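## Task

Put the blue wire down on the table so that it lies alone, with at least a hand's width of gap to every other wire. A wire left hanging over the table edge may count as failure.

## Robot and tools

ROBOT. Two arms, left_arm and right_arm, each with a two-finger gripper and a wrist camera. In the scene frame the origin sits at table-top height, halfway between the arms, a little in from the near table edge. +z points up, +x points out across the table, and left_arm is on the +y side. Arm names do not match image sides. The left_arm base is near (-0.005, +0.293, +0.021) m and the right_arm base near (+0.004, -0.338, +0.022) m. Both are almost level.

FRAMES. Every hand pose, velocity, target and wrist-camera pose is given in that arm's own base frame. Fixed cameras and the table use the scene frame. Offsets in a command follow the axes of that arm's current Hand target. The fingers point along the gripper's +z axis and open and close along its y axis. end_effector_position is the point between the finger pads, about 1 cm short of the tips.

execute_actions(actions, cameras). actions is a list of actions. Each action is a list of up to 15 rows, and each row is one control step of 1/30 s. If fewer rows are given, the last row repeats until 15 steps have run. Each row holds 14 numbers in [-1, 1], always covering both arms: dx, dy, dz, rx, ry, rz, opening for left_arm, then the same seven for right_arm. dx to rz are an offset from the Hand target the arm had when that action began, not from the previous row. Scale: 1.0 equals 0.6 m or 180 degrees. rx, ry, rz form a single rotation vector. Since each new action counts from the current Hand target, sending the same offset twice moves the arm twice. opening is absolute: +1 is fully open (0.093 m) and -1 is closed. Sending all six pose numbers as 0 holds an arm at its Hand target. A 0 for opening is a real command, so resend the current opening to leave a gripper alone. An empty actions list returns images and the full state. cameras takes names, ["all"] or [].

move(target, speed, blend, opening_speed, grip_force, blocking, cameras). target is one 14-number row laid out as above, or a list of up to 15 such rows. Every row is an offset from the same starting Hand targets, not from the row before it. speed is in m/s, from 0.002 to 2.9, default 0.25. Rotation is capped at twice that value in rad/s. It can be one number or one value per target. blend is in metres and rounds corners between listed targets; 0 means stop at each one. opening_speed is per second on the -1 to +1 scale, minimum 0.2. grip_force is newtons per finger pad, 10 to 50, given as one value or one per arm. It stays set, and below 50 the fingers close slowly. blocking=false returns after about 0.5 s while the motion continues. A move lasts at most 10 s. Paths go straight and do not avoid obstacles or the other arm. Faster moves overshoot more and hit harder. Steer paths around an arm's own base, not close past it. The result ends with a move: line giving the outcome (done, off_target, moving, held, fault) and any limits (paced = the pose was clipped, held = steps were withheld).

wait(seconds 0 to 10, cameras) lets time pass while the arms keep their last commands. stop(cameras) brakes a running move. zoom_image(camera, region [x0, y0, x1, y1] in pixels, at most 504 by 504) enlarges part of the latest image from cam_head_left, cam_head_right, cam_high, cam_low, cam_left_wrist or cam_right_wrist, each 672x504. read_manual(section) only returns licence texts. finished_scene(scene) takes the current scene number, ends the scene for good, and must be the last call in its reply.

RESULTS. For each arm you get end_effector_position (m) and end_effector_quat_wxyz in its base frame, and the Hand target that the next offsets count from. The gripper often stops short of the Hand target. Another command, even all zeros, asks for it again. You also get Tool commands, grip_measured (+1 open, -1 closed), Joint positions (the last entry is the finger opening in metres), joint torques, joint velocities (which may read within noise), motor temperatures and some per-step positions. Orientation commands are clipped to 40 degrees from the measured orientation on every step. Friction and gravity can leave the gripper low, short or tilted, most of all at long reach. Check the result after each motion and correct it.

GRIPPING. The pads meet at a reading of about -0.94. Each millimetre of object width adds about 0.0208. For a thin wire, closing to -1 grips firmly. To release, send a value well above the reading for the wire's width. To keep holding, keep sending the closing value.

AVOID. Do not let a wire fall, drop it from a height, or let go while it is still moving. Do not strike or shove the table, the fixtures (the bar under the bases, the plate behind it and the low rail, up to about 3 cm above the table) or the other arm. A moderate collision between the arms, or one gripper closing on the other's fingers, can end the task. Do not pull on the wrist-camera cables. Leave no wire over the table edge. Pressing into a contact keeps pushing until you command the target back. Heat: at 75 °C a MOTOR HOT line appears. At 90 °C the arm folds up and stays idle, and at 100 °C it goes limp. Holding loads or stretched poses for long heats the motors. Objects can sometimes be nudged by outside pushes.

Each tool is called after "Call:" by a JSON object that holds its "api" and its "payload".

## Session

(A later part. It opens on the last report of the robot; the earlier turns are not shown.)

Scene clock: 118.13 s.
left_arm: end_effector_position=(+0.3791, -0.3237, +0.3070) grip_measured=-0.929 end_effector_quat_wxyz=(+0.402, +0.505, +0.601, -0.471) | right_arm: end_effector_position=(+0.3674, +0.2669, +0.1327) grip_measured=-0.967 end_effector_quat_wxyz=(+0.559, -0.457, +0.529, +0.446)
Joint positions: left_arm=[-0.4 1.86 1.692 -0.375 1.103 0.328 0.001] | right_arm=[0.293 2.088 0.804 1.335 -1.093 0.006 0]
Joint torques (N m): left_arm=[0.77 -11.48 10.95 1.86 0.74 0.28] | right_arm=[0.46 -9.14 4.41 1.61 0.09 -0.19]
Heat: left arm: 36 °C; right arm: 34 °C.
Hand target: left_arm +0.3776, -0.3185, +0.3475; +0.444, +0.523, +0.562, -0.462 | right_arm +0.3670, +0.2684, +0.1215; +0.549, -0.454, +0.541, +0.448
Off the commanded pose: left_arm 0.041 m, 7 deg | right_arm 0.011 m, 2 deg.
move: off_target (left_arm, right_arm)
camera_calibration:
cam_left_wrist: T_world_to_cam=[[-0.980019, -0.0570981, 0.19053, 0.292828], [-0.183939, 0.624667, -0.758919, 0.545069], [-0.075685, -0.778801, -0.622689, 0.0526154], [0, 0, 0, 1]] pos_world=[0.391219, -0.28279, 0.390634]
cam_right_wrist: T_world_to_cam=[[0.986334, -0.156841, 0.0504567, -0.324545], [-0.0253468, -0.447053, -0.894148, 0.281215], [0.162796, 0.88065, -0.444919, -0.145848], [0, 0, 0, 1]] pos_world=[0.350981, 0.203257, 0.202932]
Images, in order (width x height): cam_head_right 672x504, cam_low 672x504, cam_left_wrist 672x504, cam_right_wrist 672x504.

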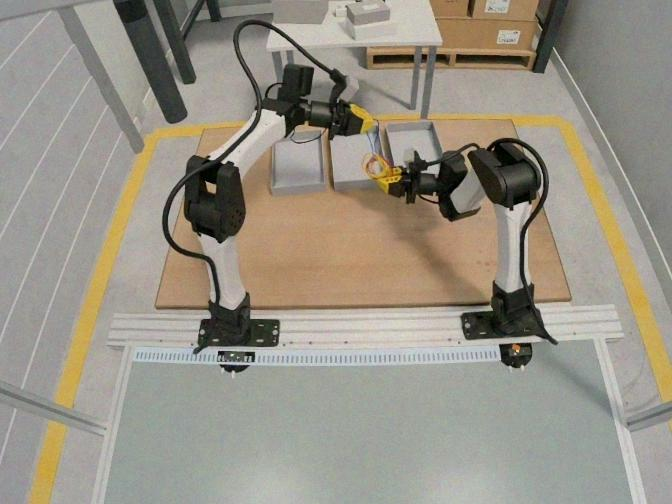

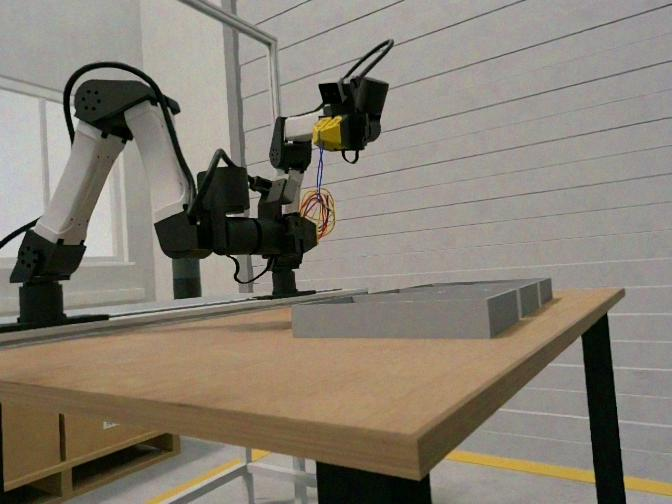

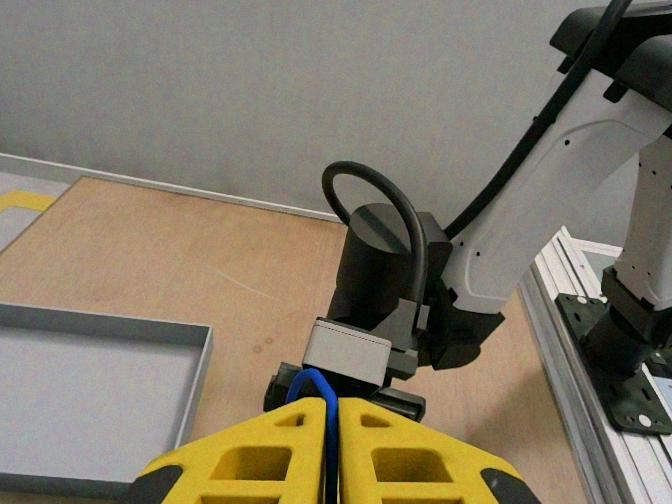

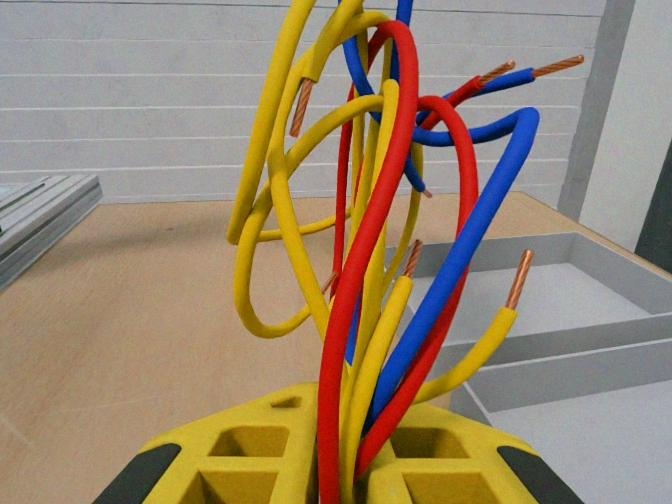

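Call:
{"api": "move", "payload": {"target": [-0.08,0,-0.06,0,0,0,-0.9355,0,0,0,0,0,0,-1], "speed": 0.08, "grip_force": [50, 10], "cameras": ["cam_low","cam_right_wrist","cam_head_right"]}}

Call:
{"api": "zoom_image", "payload": {"camera": "cam_low", "region": [230, 90, 430, 290]}}

Scene clock: 129.97 s.
left_arm: end_effector_position=(+0.3755, -0.2988, +0.3480) grip_measured=-0.929 end_effector_quat_wxyz=(+0.379, +0.499, +0.625, -0.465) | right_arm: end_effector_position=(+0.3677, +0.2697, +0.1476) grip_measured=-0.868 end_effector_quat_wxyz=(+0.583, -0.467, +0.502, +0.436)
Joint positions: left_arm=[-0.352 1.882 1.951 -0.756 1.115 0.42 0.001] | right_arm=[0.299 2.081 0.816 1.393 -1.088 0.006 0.004]
Joint torques (N m): left_arm=[2.1 -10.22 12.72 2.23 1.19 0.3] | right_arm=[-0.03 -8.51 2.95 1 0.09 -0.11]
Motor temperatures (°C): left_arm=[22 39 36 27 20 21 21] | right_arm=[19 35 28 31 18 21 20]
Heat: left arm: 39 °C; right arm: 35 °C.
Hand target: left_arm +0.3798, -0.2916, +0.4010; +0.444, +0.523, +0.562, -0.463 | right_arm +0.3670, +0.2683, +0.1215; +0.549, -0.454, +0.541, +0.448
Off the commanded pose: left_arm 0.054 m, 11 deg | right_arm 0.026 m, 6 deg.
grip_force (N): 50, 10
move: off_target (left_arm, right_arm)
camera_calibration:
cam_right_wrist: T_world_to_cam=[[0.980559, -0.156097, 0.1189, -0.333273], [0.0416471, -0.42658, -0.90349, 0.267107], [0.191753, 0.890878, -0.411786, -0.160064], [0, 0, 0, 1]] pos_world=[0.346362, 0.204517, 0.215043]
Images, in order (width x height): cam_head_right 672x504, cam_low 672x504, cam_right_wrist 672x504.

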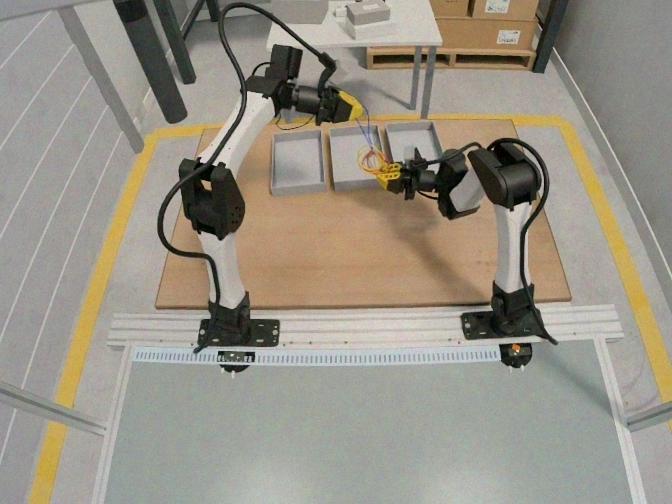

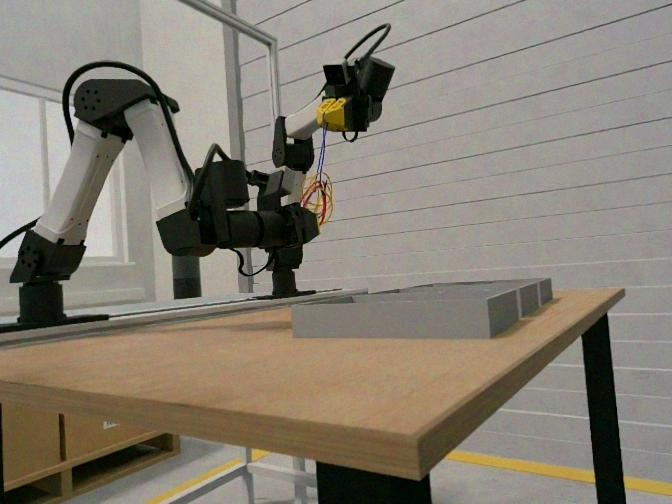

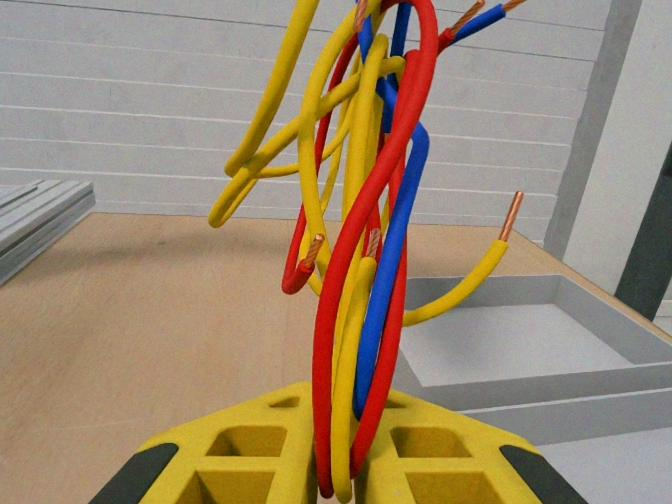

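Scaled by 2.520 from the camera's 672x504 image, which has a finer 960x720 frame.

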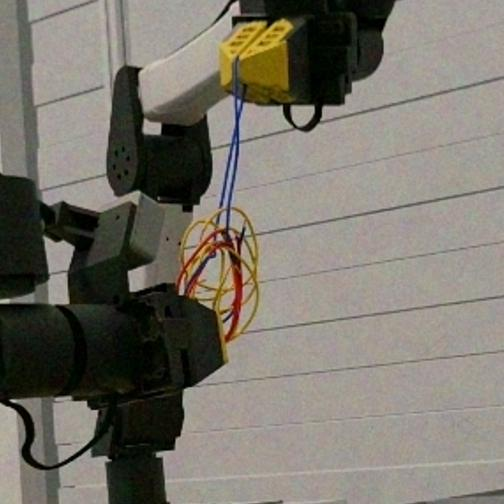

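Call:
{"api": "move", "payload": {"target": [-0.06,0,-0.06,0,0,0,-0.9355,0.08,0,-0.04,0,0,0,-1], "speed": 0.08, "cameras": ["cam_low","cam_right_wrist","cam_head_right"]}}

Call:
{"api": "zoom_image", "payload": {"camera": "cam_low", "region": [230, 90, 430, 290]}}

Scene clock: 139.87 s.
left_arm: end_effector_position=(+0.3774, -0.2742, +0.3672) grip_measured=-0.929 end_effector_quat_wxyz=(+0.349, +0.496, +0.648, -0.461) | right_arm: end_effector_position=(+0.3657, +0.2591, +0.1053) grip_measured=-0.866 end_effector_quat_wxyz=(+0.558, -0.465, +0.521, +0.449)
Joint positions: left_arm=[-0.296 2.005 2.294 -1.176 1.129 0.567 0.001] | right_arm=[0.269 2.199 0.803 1.46 -1.136 0.006 0.004]
Joint torques (N m): left_arm=[3.48 -12.31 13.48 2.21 1.75 0.27] | right_arm=[-2.52 -4.19 1.21 2.35 -0.01 -0.26]
Heat: left arm: 41 °C; right arm: 35 °C.
Hand target: left_arm +0.3814, -0.2625, +0.4427; +0.444, +0.523, +0.562, -0.463 | right_arm +0.3633, +0.2448, +0.0735; +0.549, -0.454, +0.541, +0.448
Off the commanded pose: left_arm 0.077 m, 15 deg | right_arm 0.035 m, 3 deg.
grip_force (N): 50, 10
move: off_target (left_arm, right_arm)
camera_calibration:
cam_right_wrist: T_world_to_cam=[[0.988539, -0.1374, 0.0625389, -0.329739], [-0.00545157, -0.446486, -0.894774, 0.245909], [0.150865, 0.884178, -0.442118, -0.14777], [0, 0, 0, 1]] pos_world=[0.349594, 0.195144, 0.175323]
Images, in order (width x height): cam_head_right 672x504, cam_low 672x504, cam_right_wrist 672x504.

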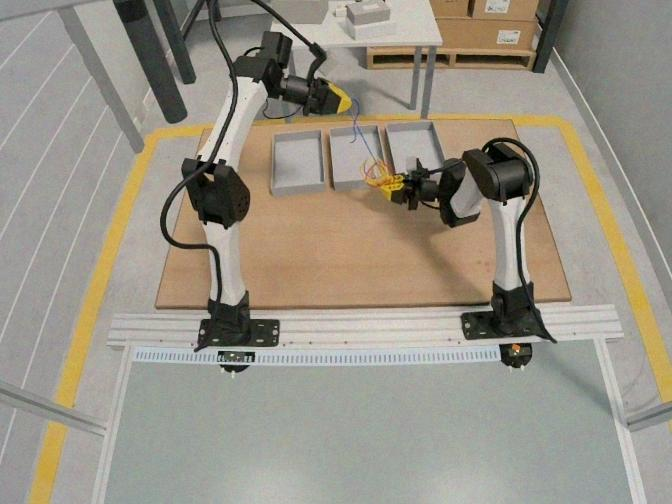

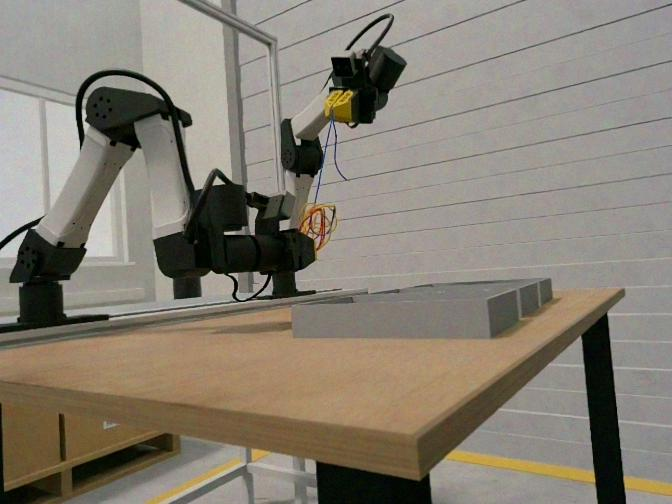

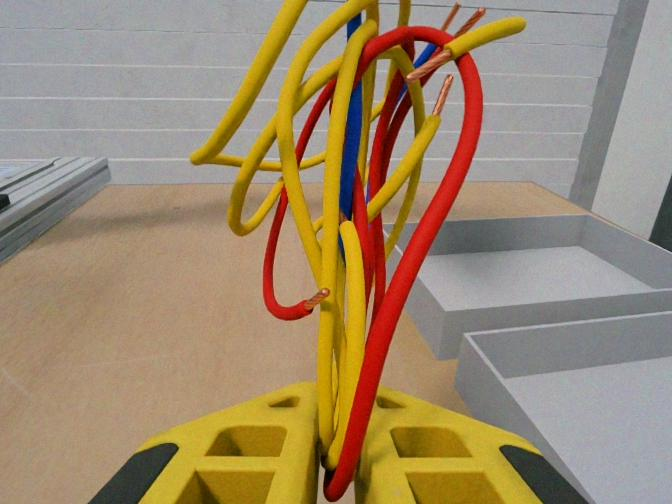

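Scaled by 2.520 from the camera's 672x504 image, which has a finer 960x720 frame.

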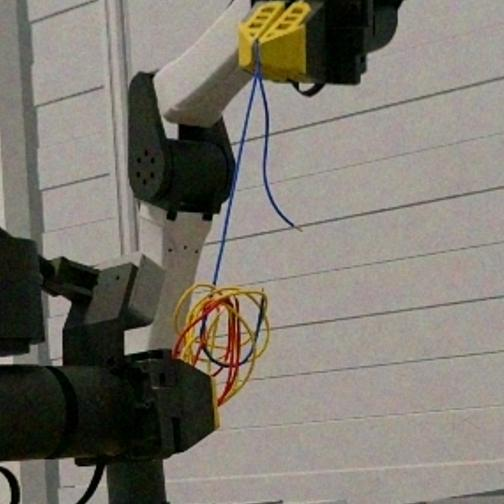

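Call:
{"api": "move", "payload": {"target": [0,0,-0.15,0,0,0,-0.9355,0,0,-0.15,0,0,0,-1], "speed": 0.1, "cameras": ["cam_low","cam_right_wrist","cam_head_right"]}}

Call:
{"api": "zoom_image", "payload": {"camera": "cam_low", "region": [230, 90, 430, 290]}}

Scene clock: 147.47 s.
left_arm: end_effector_position=(+0.3774, -0.1769, +0.4593) grip_measured=-0.934 end_effector_quat_wxyz=(+0.475, +0.495, +0.564, -0.460) | right_arm: end_effector_position=(+0.3493, +0.1578, +0.0683) grip_measured=-0.865 end_effector_quat_wxyz=(+0.526, -0.438, +0.563, +0.463)
Joint positions: left_arm=[-0.028 2.141 2.821 -1.535 1.404 0.8 0] | right_arm=[-0.024 2.224 0.669 1.45 -1.405 -0.043 0.004]
Joint torques (N m): left_arm=[0.38 -7.1 6.02 1.08 0.68 0.3] | right_arm=[-0.34 -10.24 2.28 2.42 -0.22 -0.36]
Heat: left arm: 42 °C; right arm: 35 °C.
Hand target: left_arm +0.3799, -0.1740, +0.4587; +0.444, +0.523, +0.562, -0.463 | right_arm +0.3465, +0.1564, +0.0732; +0.549, -0.454, +0.541, +0.447
Off the commanded pose: left_arm 0.004 m, 5 deg | right_arm 0.006 m, 4 deg.
grip_force (N): 50, 10
move: off_target (left_arm, right_arm)
camera_calibration:
cam_right_wrist: T_world_to_cam=[[0.985743, -0.160324, -0.051068, -0.312837], [-0.121166, -0.465768, -0.876572, 0.20973], [0.116749, 0.870262, -0.478553, -0.0554628], [0, 0, 0, 1]] pos_world=[0.340264, 0.0957975, 0.141326]
Images, in order (width x height): cam_head_right 672x504, cam_low 672x504, cam_right_wrist 672x504.

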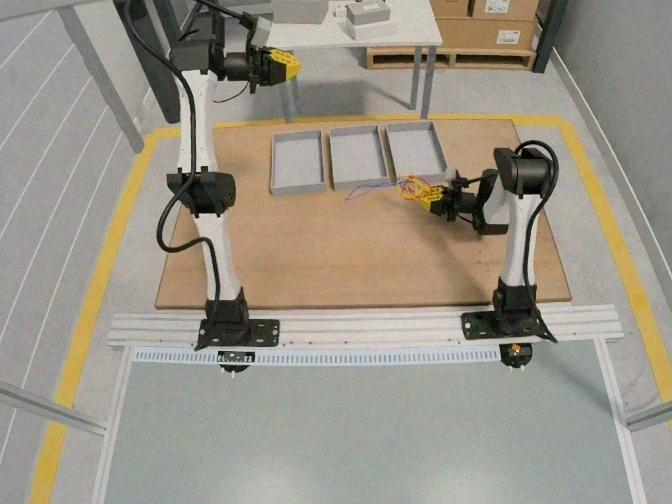

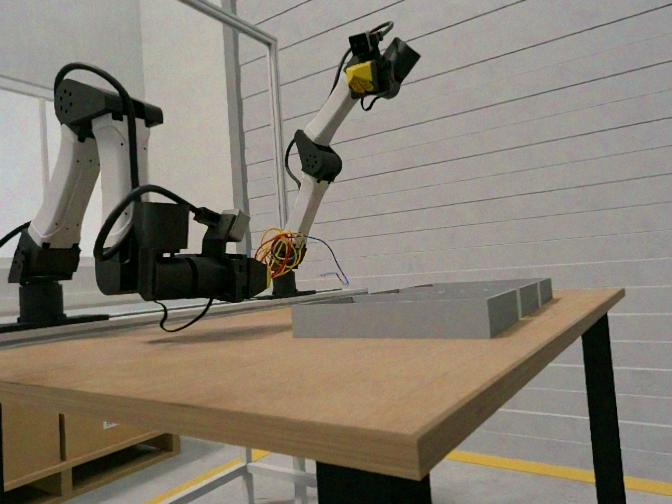

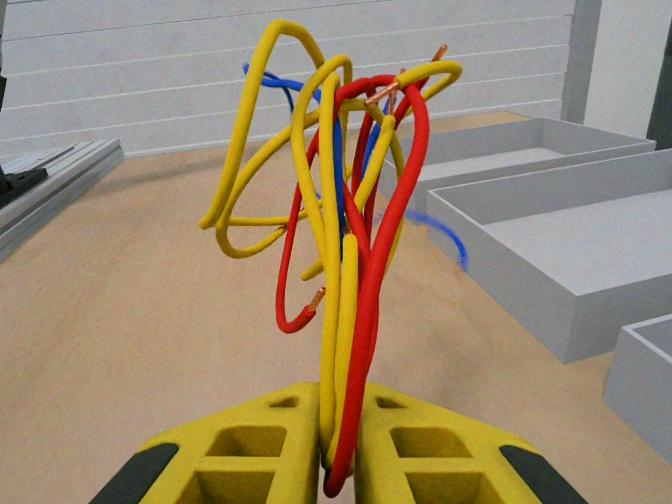

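Scaled by 2.520 from the camera's 672x504 image, which has a finer 960x720 frame.

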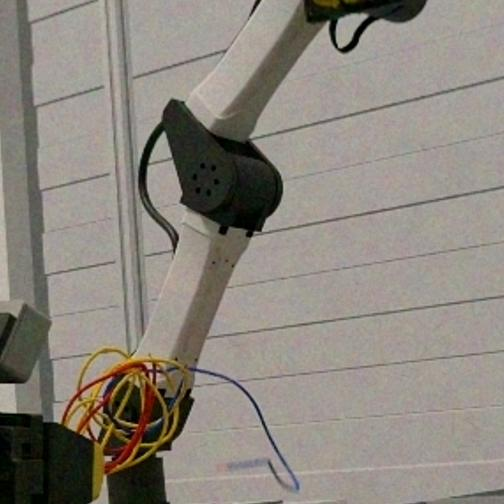

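Call:
{"api": "move", "payload": {"target": [0.28,0,0,0,0,0,0.2,-0.2,0,0,0,0,0,-1], "speed": 0.2, "grip_force": 50, "cameras": ["all"]}}

Call:
{"api": "zoom_image", "payload": {"camera": "cam_left_wrist", "region": [170, 140, 500, 480]}}

Call:
{"api": "zoom_image", "payload": {"camera": "cam_low", "region": [200, 110, 400, 310]}}

Call:
{"api": "zoom_image", "payload": {"camera": "cam_high", "region": [220, 150, 380, 280]}}

Scene clock: 159.07 s.
left_arm: end_effector_position=(+0.3715, -0.1476, +0.2910) grip_measured=+0.198 end_effector_quat_wxyz=(+0.446, +0.514, +0.569, -0.461) | right_arm: end_effector_position=(+0.3414, +0.1580, +0.1760) grip_measured=-0.969 end_effector_quat_wxyz=(+0.529, -0.433, +0.560, +0.468)
Joint positions: left_arm=[0.049 1.971 1.881 -1.562 1.394 1.586 0.055] | right_arm=[-0.024 1.78 0.662 1.1 -1.406 0.048 0]
Joint torques (N m): left_arm=[0.38 -9.09 5.74 0.16 0.71 0.37] | right_arm=[-0.24 -11.38 7.71 1.67 -0.05 -0.3]
Heat: left arm: 39 °C; right arm: 36 °C.
Hand target: left_arm +0.3700, -0.1445, +0.2936; +0.444, +0.523, +0.562, -0.463 | right_arm +0.3447, +0.1564, +0.1932; +0.549, -0.454, +0.541, +0.448
Off the commanded pose: left_arm 0.004 m, 1 deg | right_arm 0.018 m, 5 deg.
joint sent to its limit (left arm) — joint 4 (wrist pitch), lower limit. The joint targets still meet the commanded pose.
move: off_target (right_arm)
camera_calibration:
cam_left_wrist: T_world_to_cam=[[-0.993694, -0.0557897, 0.0972596, 0.330976], [-0.111556, 0.579151, -0.807552, 0.402126], [-0.0112749, -0.813309, -0.581722, 0.138267], [0, 0, 0, 1]] pos_world=[0.375307, -0.101973, 0.37298]
cam_right_wrist: T_world_to_cam=[[0.985698, -0.15933, -0.0548913, -0.299082], [-0.122338, -0.452533, -0.883316, 0.30268], [0.115899, 0.877398, -0.465553, -0.00632556], [0, 0, 0, 1]] pos_world=[0.332567, 0.0948701, 0.248]

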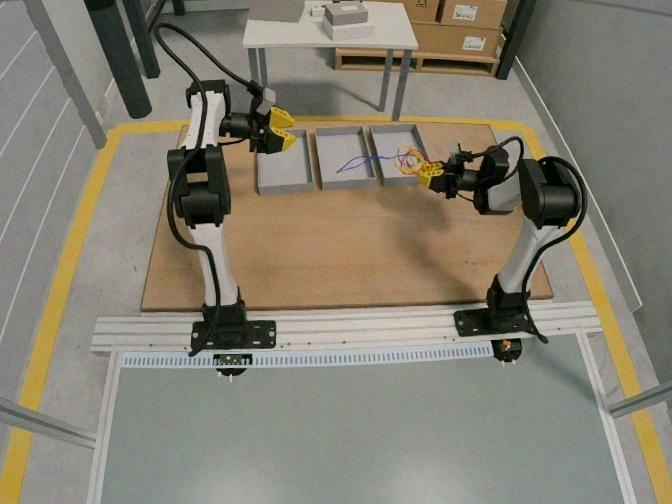

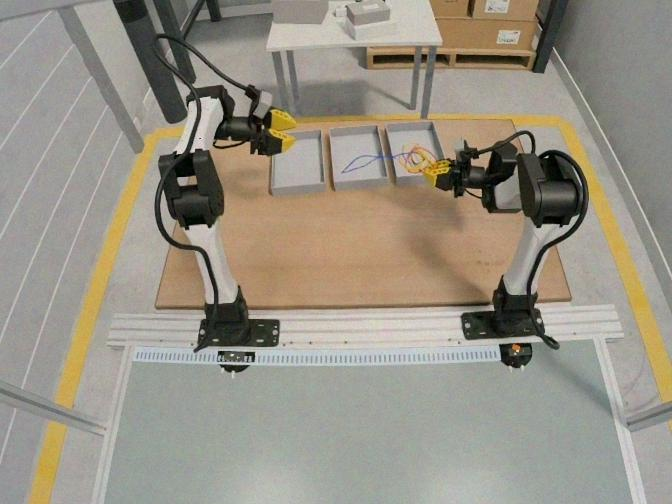

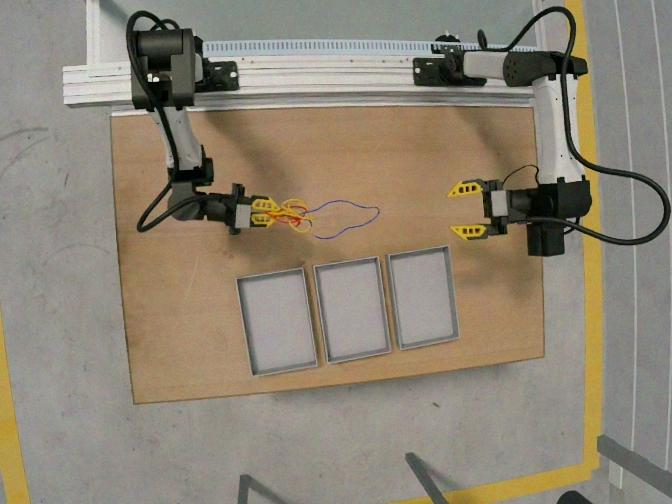

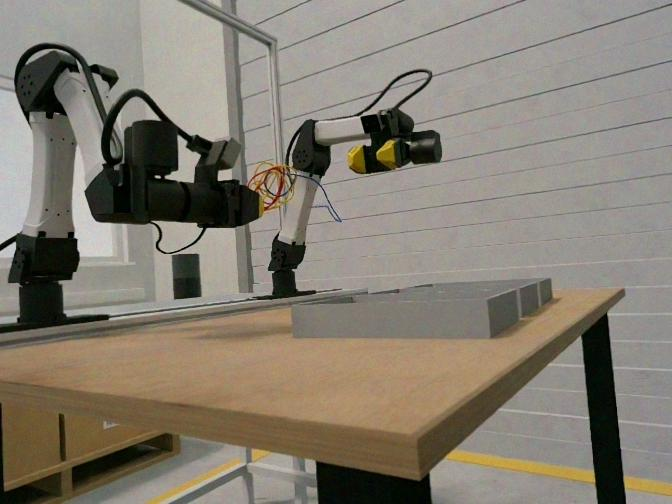

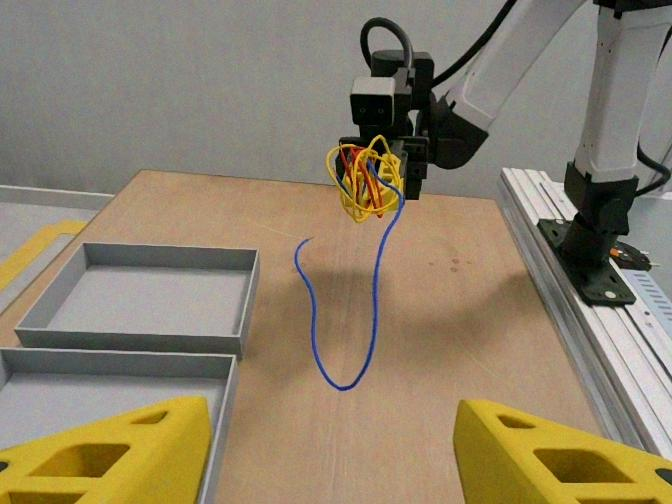

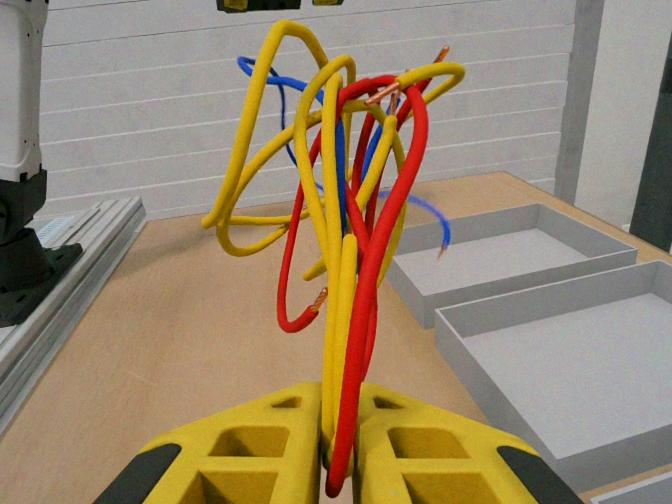

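Scaled by 1.482 from the camera's 672x504 image, which has a finer 960x720 frame.

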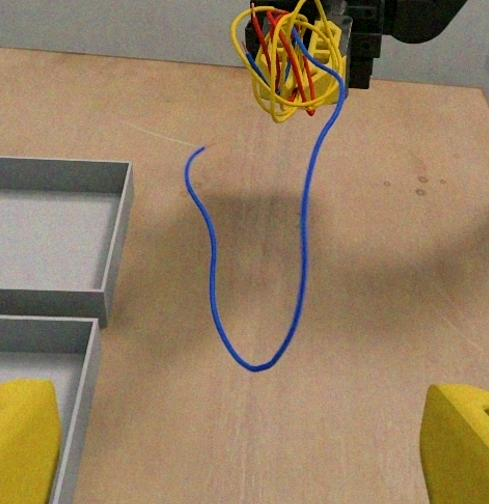

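Scaled by 2.520 from the camera's 672x504 image, which has a finer 960x720 frame.

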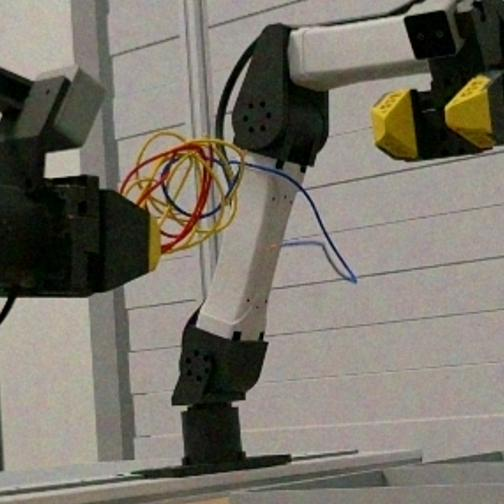

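Scaled by 3.150 from the camera's 672x504 image, which has a finer 960x720 frame.

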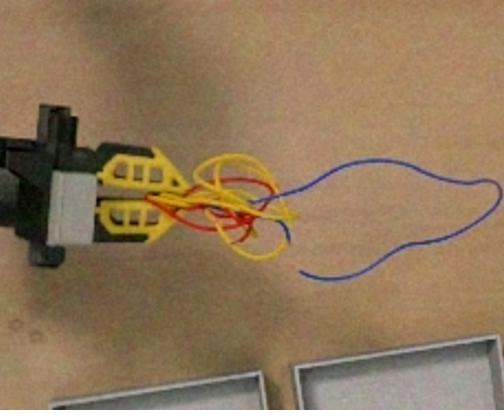

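Call:
{"api": "move", "payload": {"target": [[0.144,-0.033,0.059,0,0,0,0.2,0,0,0,0,0,0,-1],[0.108,-0.037,0.256,0,0,0,0.2,0,0,0,0,0,0,-1],[0.108,-0.037,0.256,0,0,0,-1,0,0,0,0,0,0,-1]], "speed": 0.2, "blend": [0.03,0,0], "opening_speed": 1.5, "cameras": ["all"]}}

Call:
{"api": "zoom_image", "payload": {"camera": "cam_low", "region": [200, 110, 400, 310]}}

Scene clock: 198.50 s.
left_arm: end_effector_position=(+0.3492, -0.2836, +0.1941) grip_measured=-0.981 end_effector_quat_wxyz=(+0.429, +0.516, +0.571, -0.473) | right_arm: end_effector_position=(+0.3411, +0.1580, +0.1757) grip_measured=-0.969 end_effector_quat_wxyz=(+0.528, -0.433, +0.561, +0.467)
Joint positions: left_arm=[-0.326 1.788 1.102 0.156 1.195 0.399 0] | right_arm=[-0.024 1.775 0.662 1.082 -1.406 0.036 0]
Joint torques (N m): left_arm=[-0.72 -10 5.71 1.77 0.25 0.19] | right_arm=[-0.39 -11.18 7.84 1.68 -0.13 -0.33]
Heat: left arm: 40 °C; right arm: 39 °C.
Hand target: left_arm +0.3465, -0.2847, +0.2039; +0.444, +0.523, +0.562, -0.463 | right_arm +0.3447, +0.1564, +0.1931; +0.549, -0.454, +0.541, +0.448
Off the commanded pose: left_arm 0.010 m, 3 deg | right_arm 0.018 m, 5 deg.
move: off_target (left_arm, right_arm); target 3's new opening was sent with left_arm's hand 0.011 m and 3 deg from that target
camera_calibration:
cam_left_wrist: T_world_to_cam=[[-0.99126, -0.0299064, 0.128485, 0.311031], [-0.121276, 0.589861, -0.798346, 0.404664], [-0.0519125, -0.806951, -0.588333, -0.0116523], [0, 0, 0, 1]] pos_world=[0.356783, -0.238797, 0.276244]
cam_right_wrist: T_world_to_cam=[[0.985615, -0.159364, -0.0562675, -0.298495], [-0.123804, -0.454179, -0.882266, 0.302958], [0.115046, 0.876541, -0.467376, -0.00575592], [0, 0, 0, 1]] pos_world=[0.33237, 0.0950734, 0.247804]

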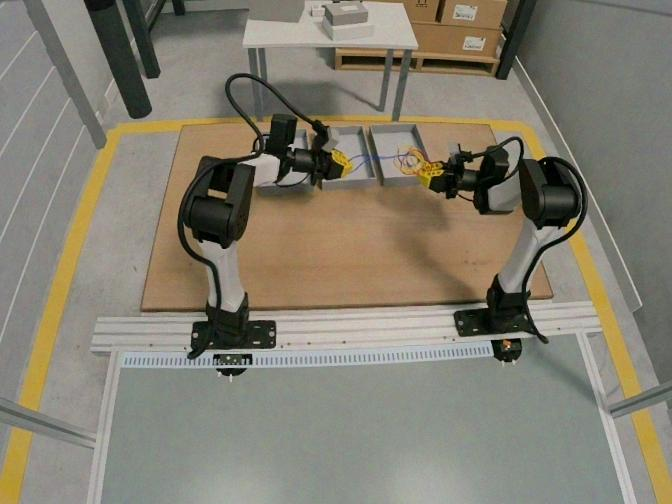

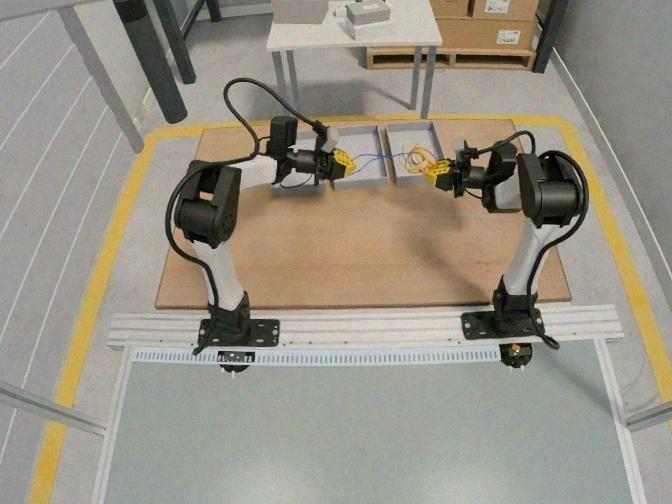

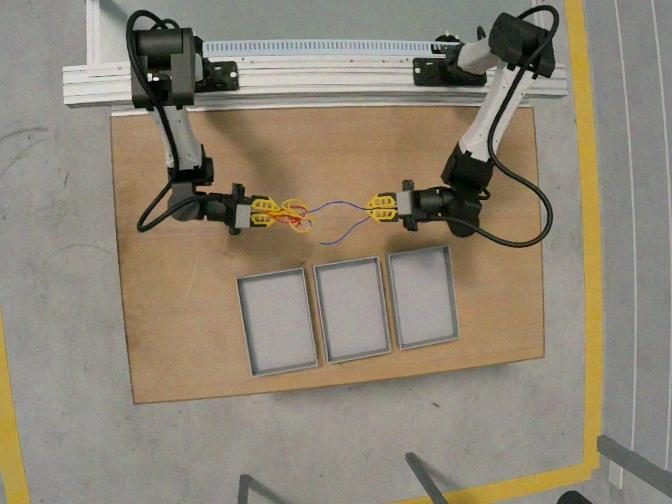

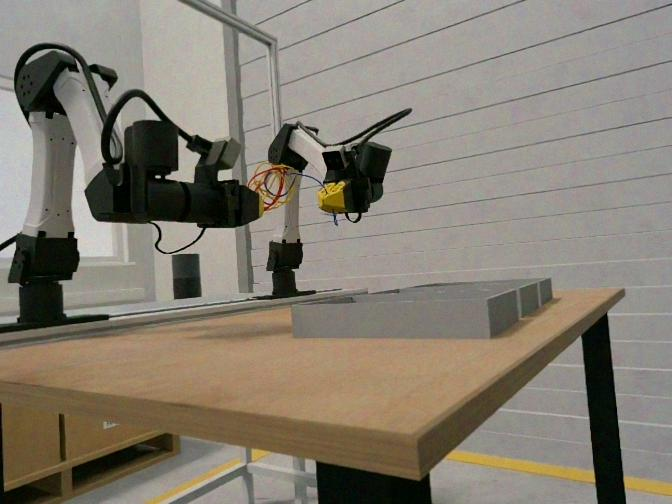

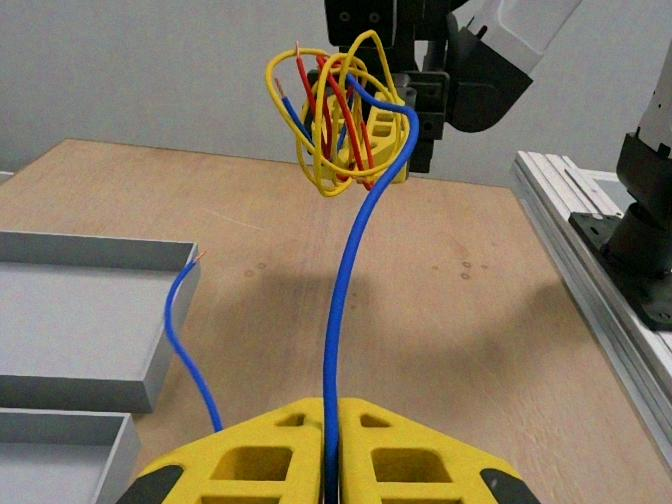

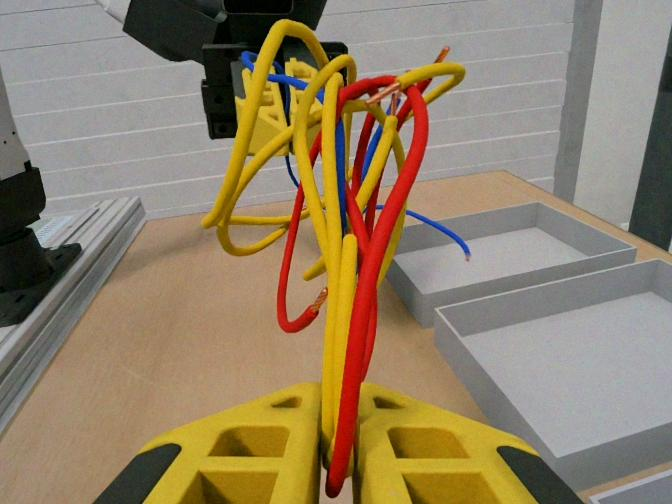

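Scaled by 2.520 from the camera's 672x504 image, which has a finer 960x720 frame.

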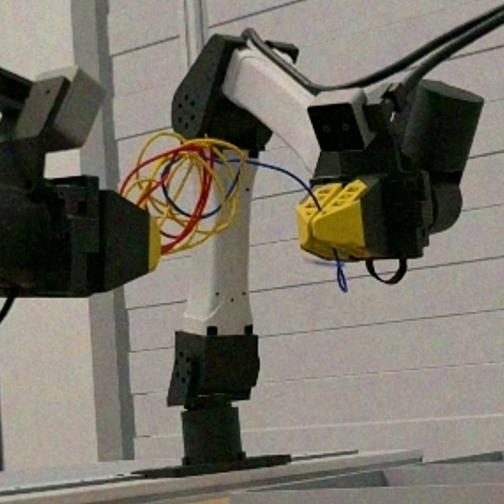

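Call:
{"api": "move", "payload": {"target": [0,0,-0.22,0,0,0,-1,0,0,-0.13,0,0,0,-1], "speed": 0.1, "cameras": ["all"]}}

Call:
{"api": "zoom_image", "payload": {"camera": "cam_low", "region": [200, 110, 400, 310]}}

Scene clock: 205.23 s.
left_arm: end_effector_position=(+0.3165, -0.2056, +0.2213) grip_measured=-0.981 end_effector_quat_wxyz=(+0.420, +0.553, +0.525, -0.491) | right_arm: end_effector_position=(+0.3194, +0.1256, +0.1971) grip_measured=-0.969 end_effector_quat_wxyz=(+0.545, -0.470, +0.528, +0.451)
Joint positions: left_arm=[-0.12 1.805 1.375 -1.042 1.405 1.42 0] | right_arm=[-0.138 1.693 0.626 1.163 -1.556 0.06 0]
Joint torques (N m): left_arm=[10.55 -7.46 8.5 0.02 0.63 0.32] | right_arm=[-11.86 -7.94 3.73 1.46 0.03 -0.05]
Motor temperatures (°C): left_arm=[23 40 35 25 20 21 21] | right_arm=[20 40 30 31 18 21 21]
Heat: left arm: 40 °C; right arm: 40 °C.
Hand target: left_arm +0.3444, -0.1548, +0.2272; +0.444, +0.523, +0.562, -0.463 | right_arm +0.3301, +0.0797, +0.1930; +0.549, -0.454, +0.541, +0.448
Off the commanded pose: left_arm 0.058 m, 7 deg | right_arm 0.047 m, 2 deg.
joint sent to its limit (right arm) — joint 5 (wrist yaw), lower limit. The joint targets are off in position and orientation.
move: off_target (left_arm, right_arm)
camera_calibration:
cam_left_wrist: T_world_to_cam=[[-0.992887, 0.0861725, 0.0821589, 0.31212], [-0.0172878, 0.578396, -0.815573, 0.344975], [-0.1178, -0.811192, -0.572792, 0.082049], [0, 0, 0, 1]] pos_world=[0.32553, -0.159871, 0.302706]
cam_right_wrist: T_world_to_cam=[[0.991307, -0.123429, 0.0455534, -0.307359], [-0.0174366, -0.466436, -0.884383, 0.272536], [0.130406, 0.875901, -0.464534, 0.0298075], [0, 0, 0, 1]] pos_world=[0.305552, 0.0630752, 0.268874]

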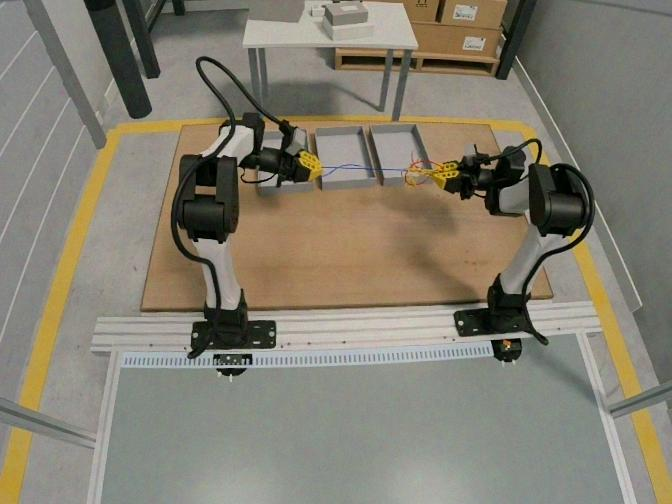

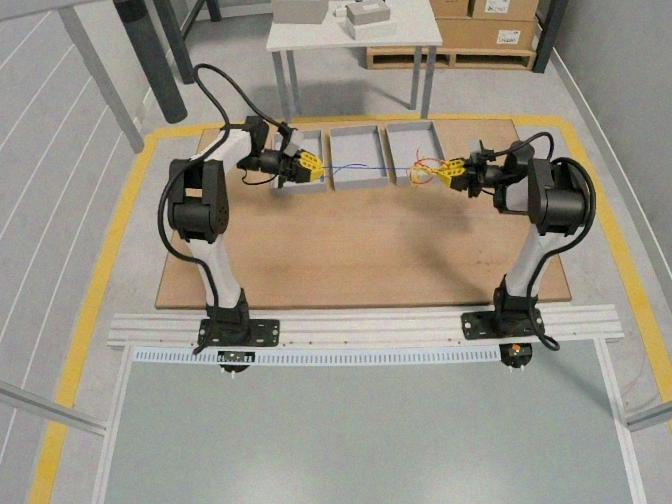

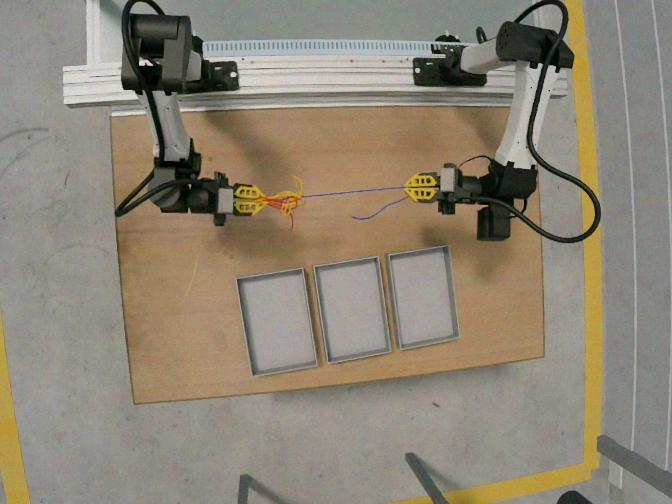

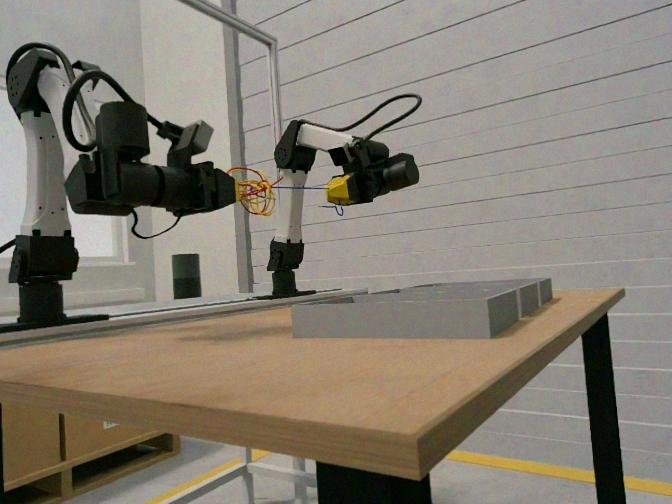

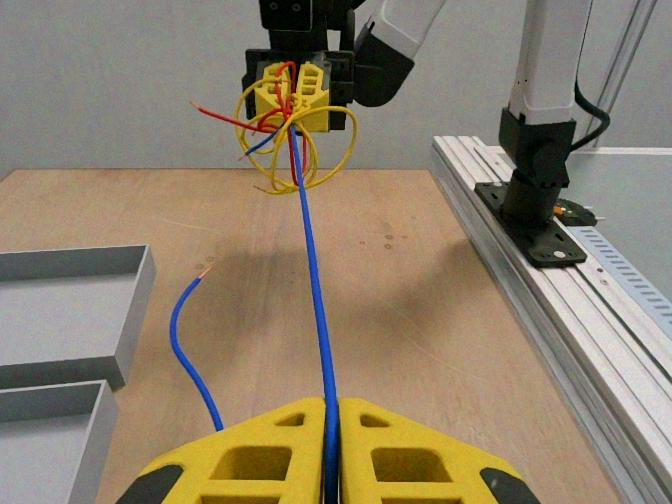

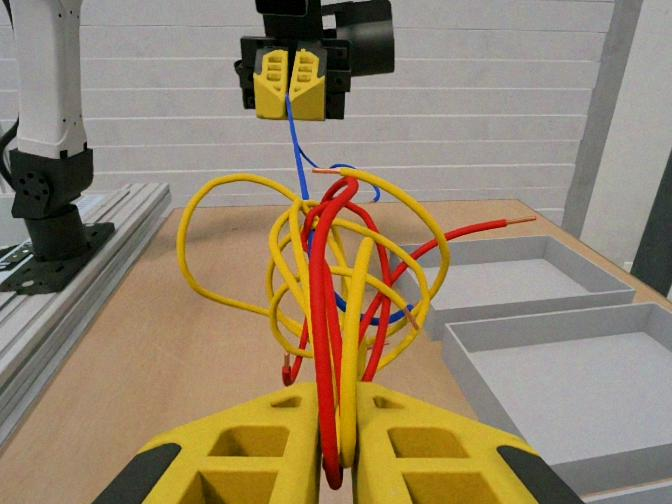

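Scaled by 2.520 from the camera's 672x504 image, which has a finer 960x720 frame.

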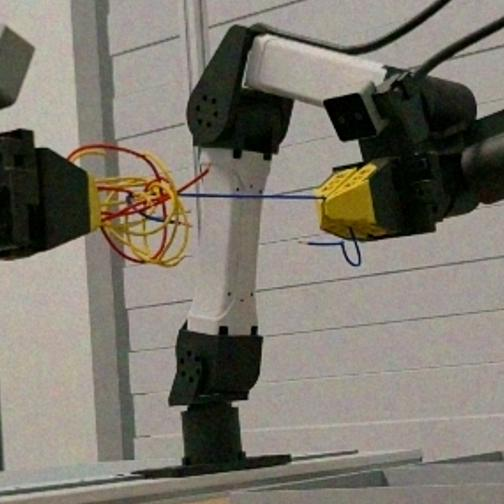

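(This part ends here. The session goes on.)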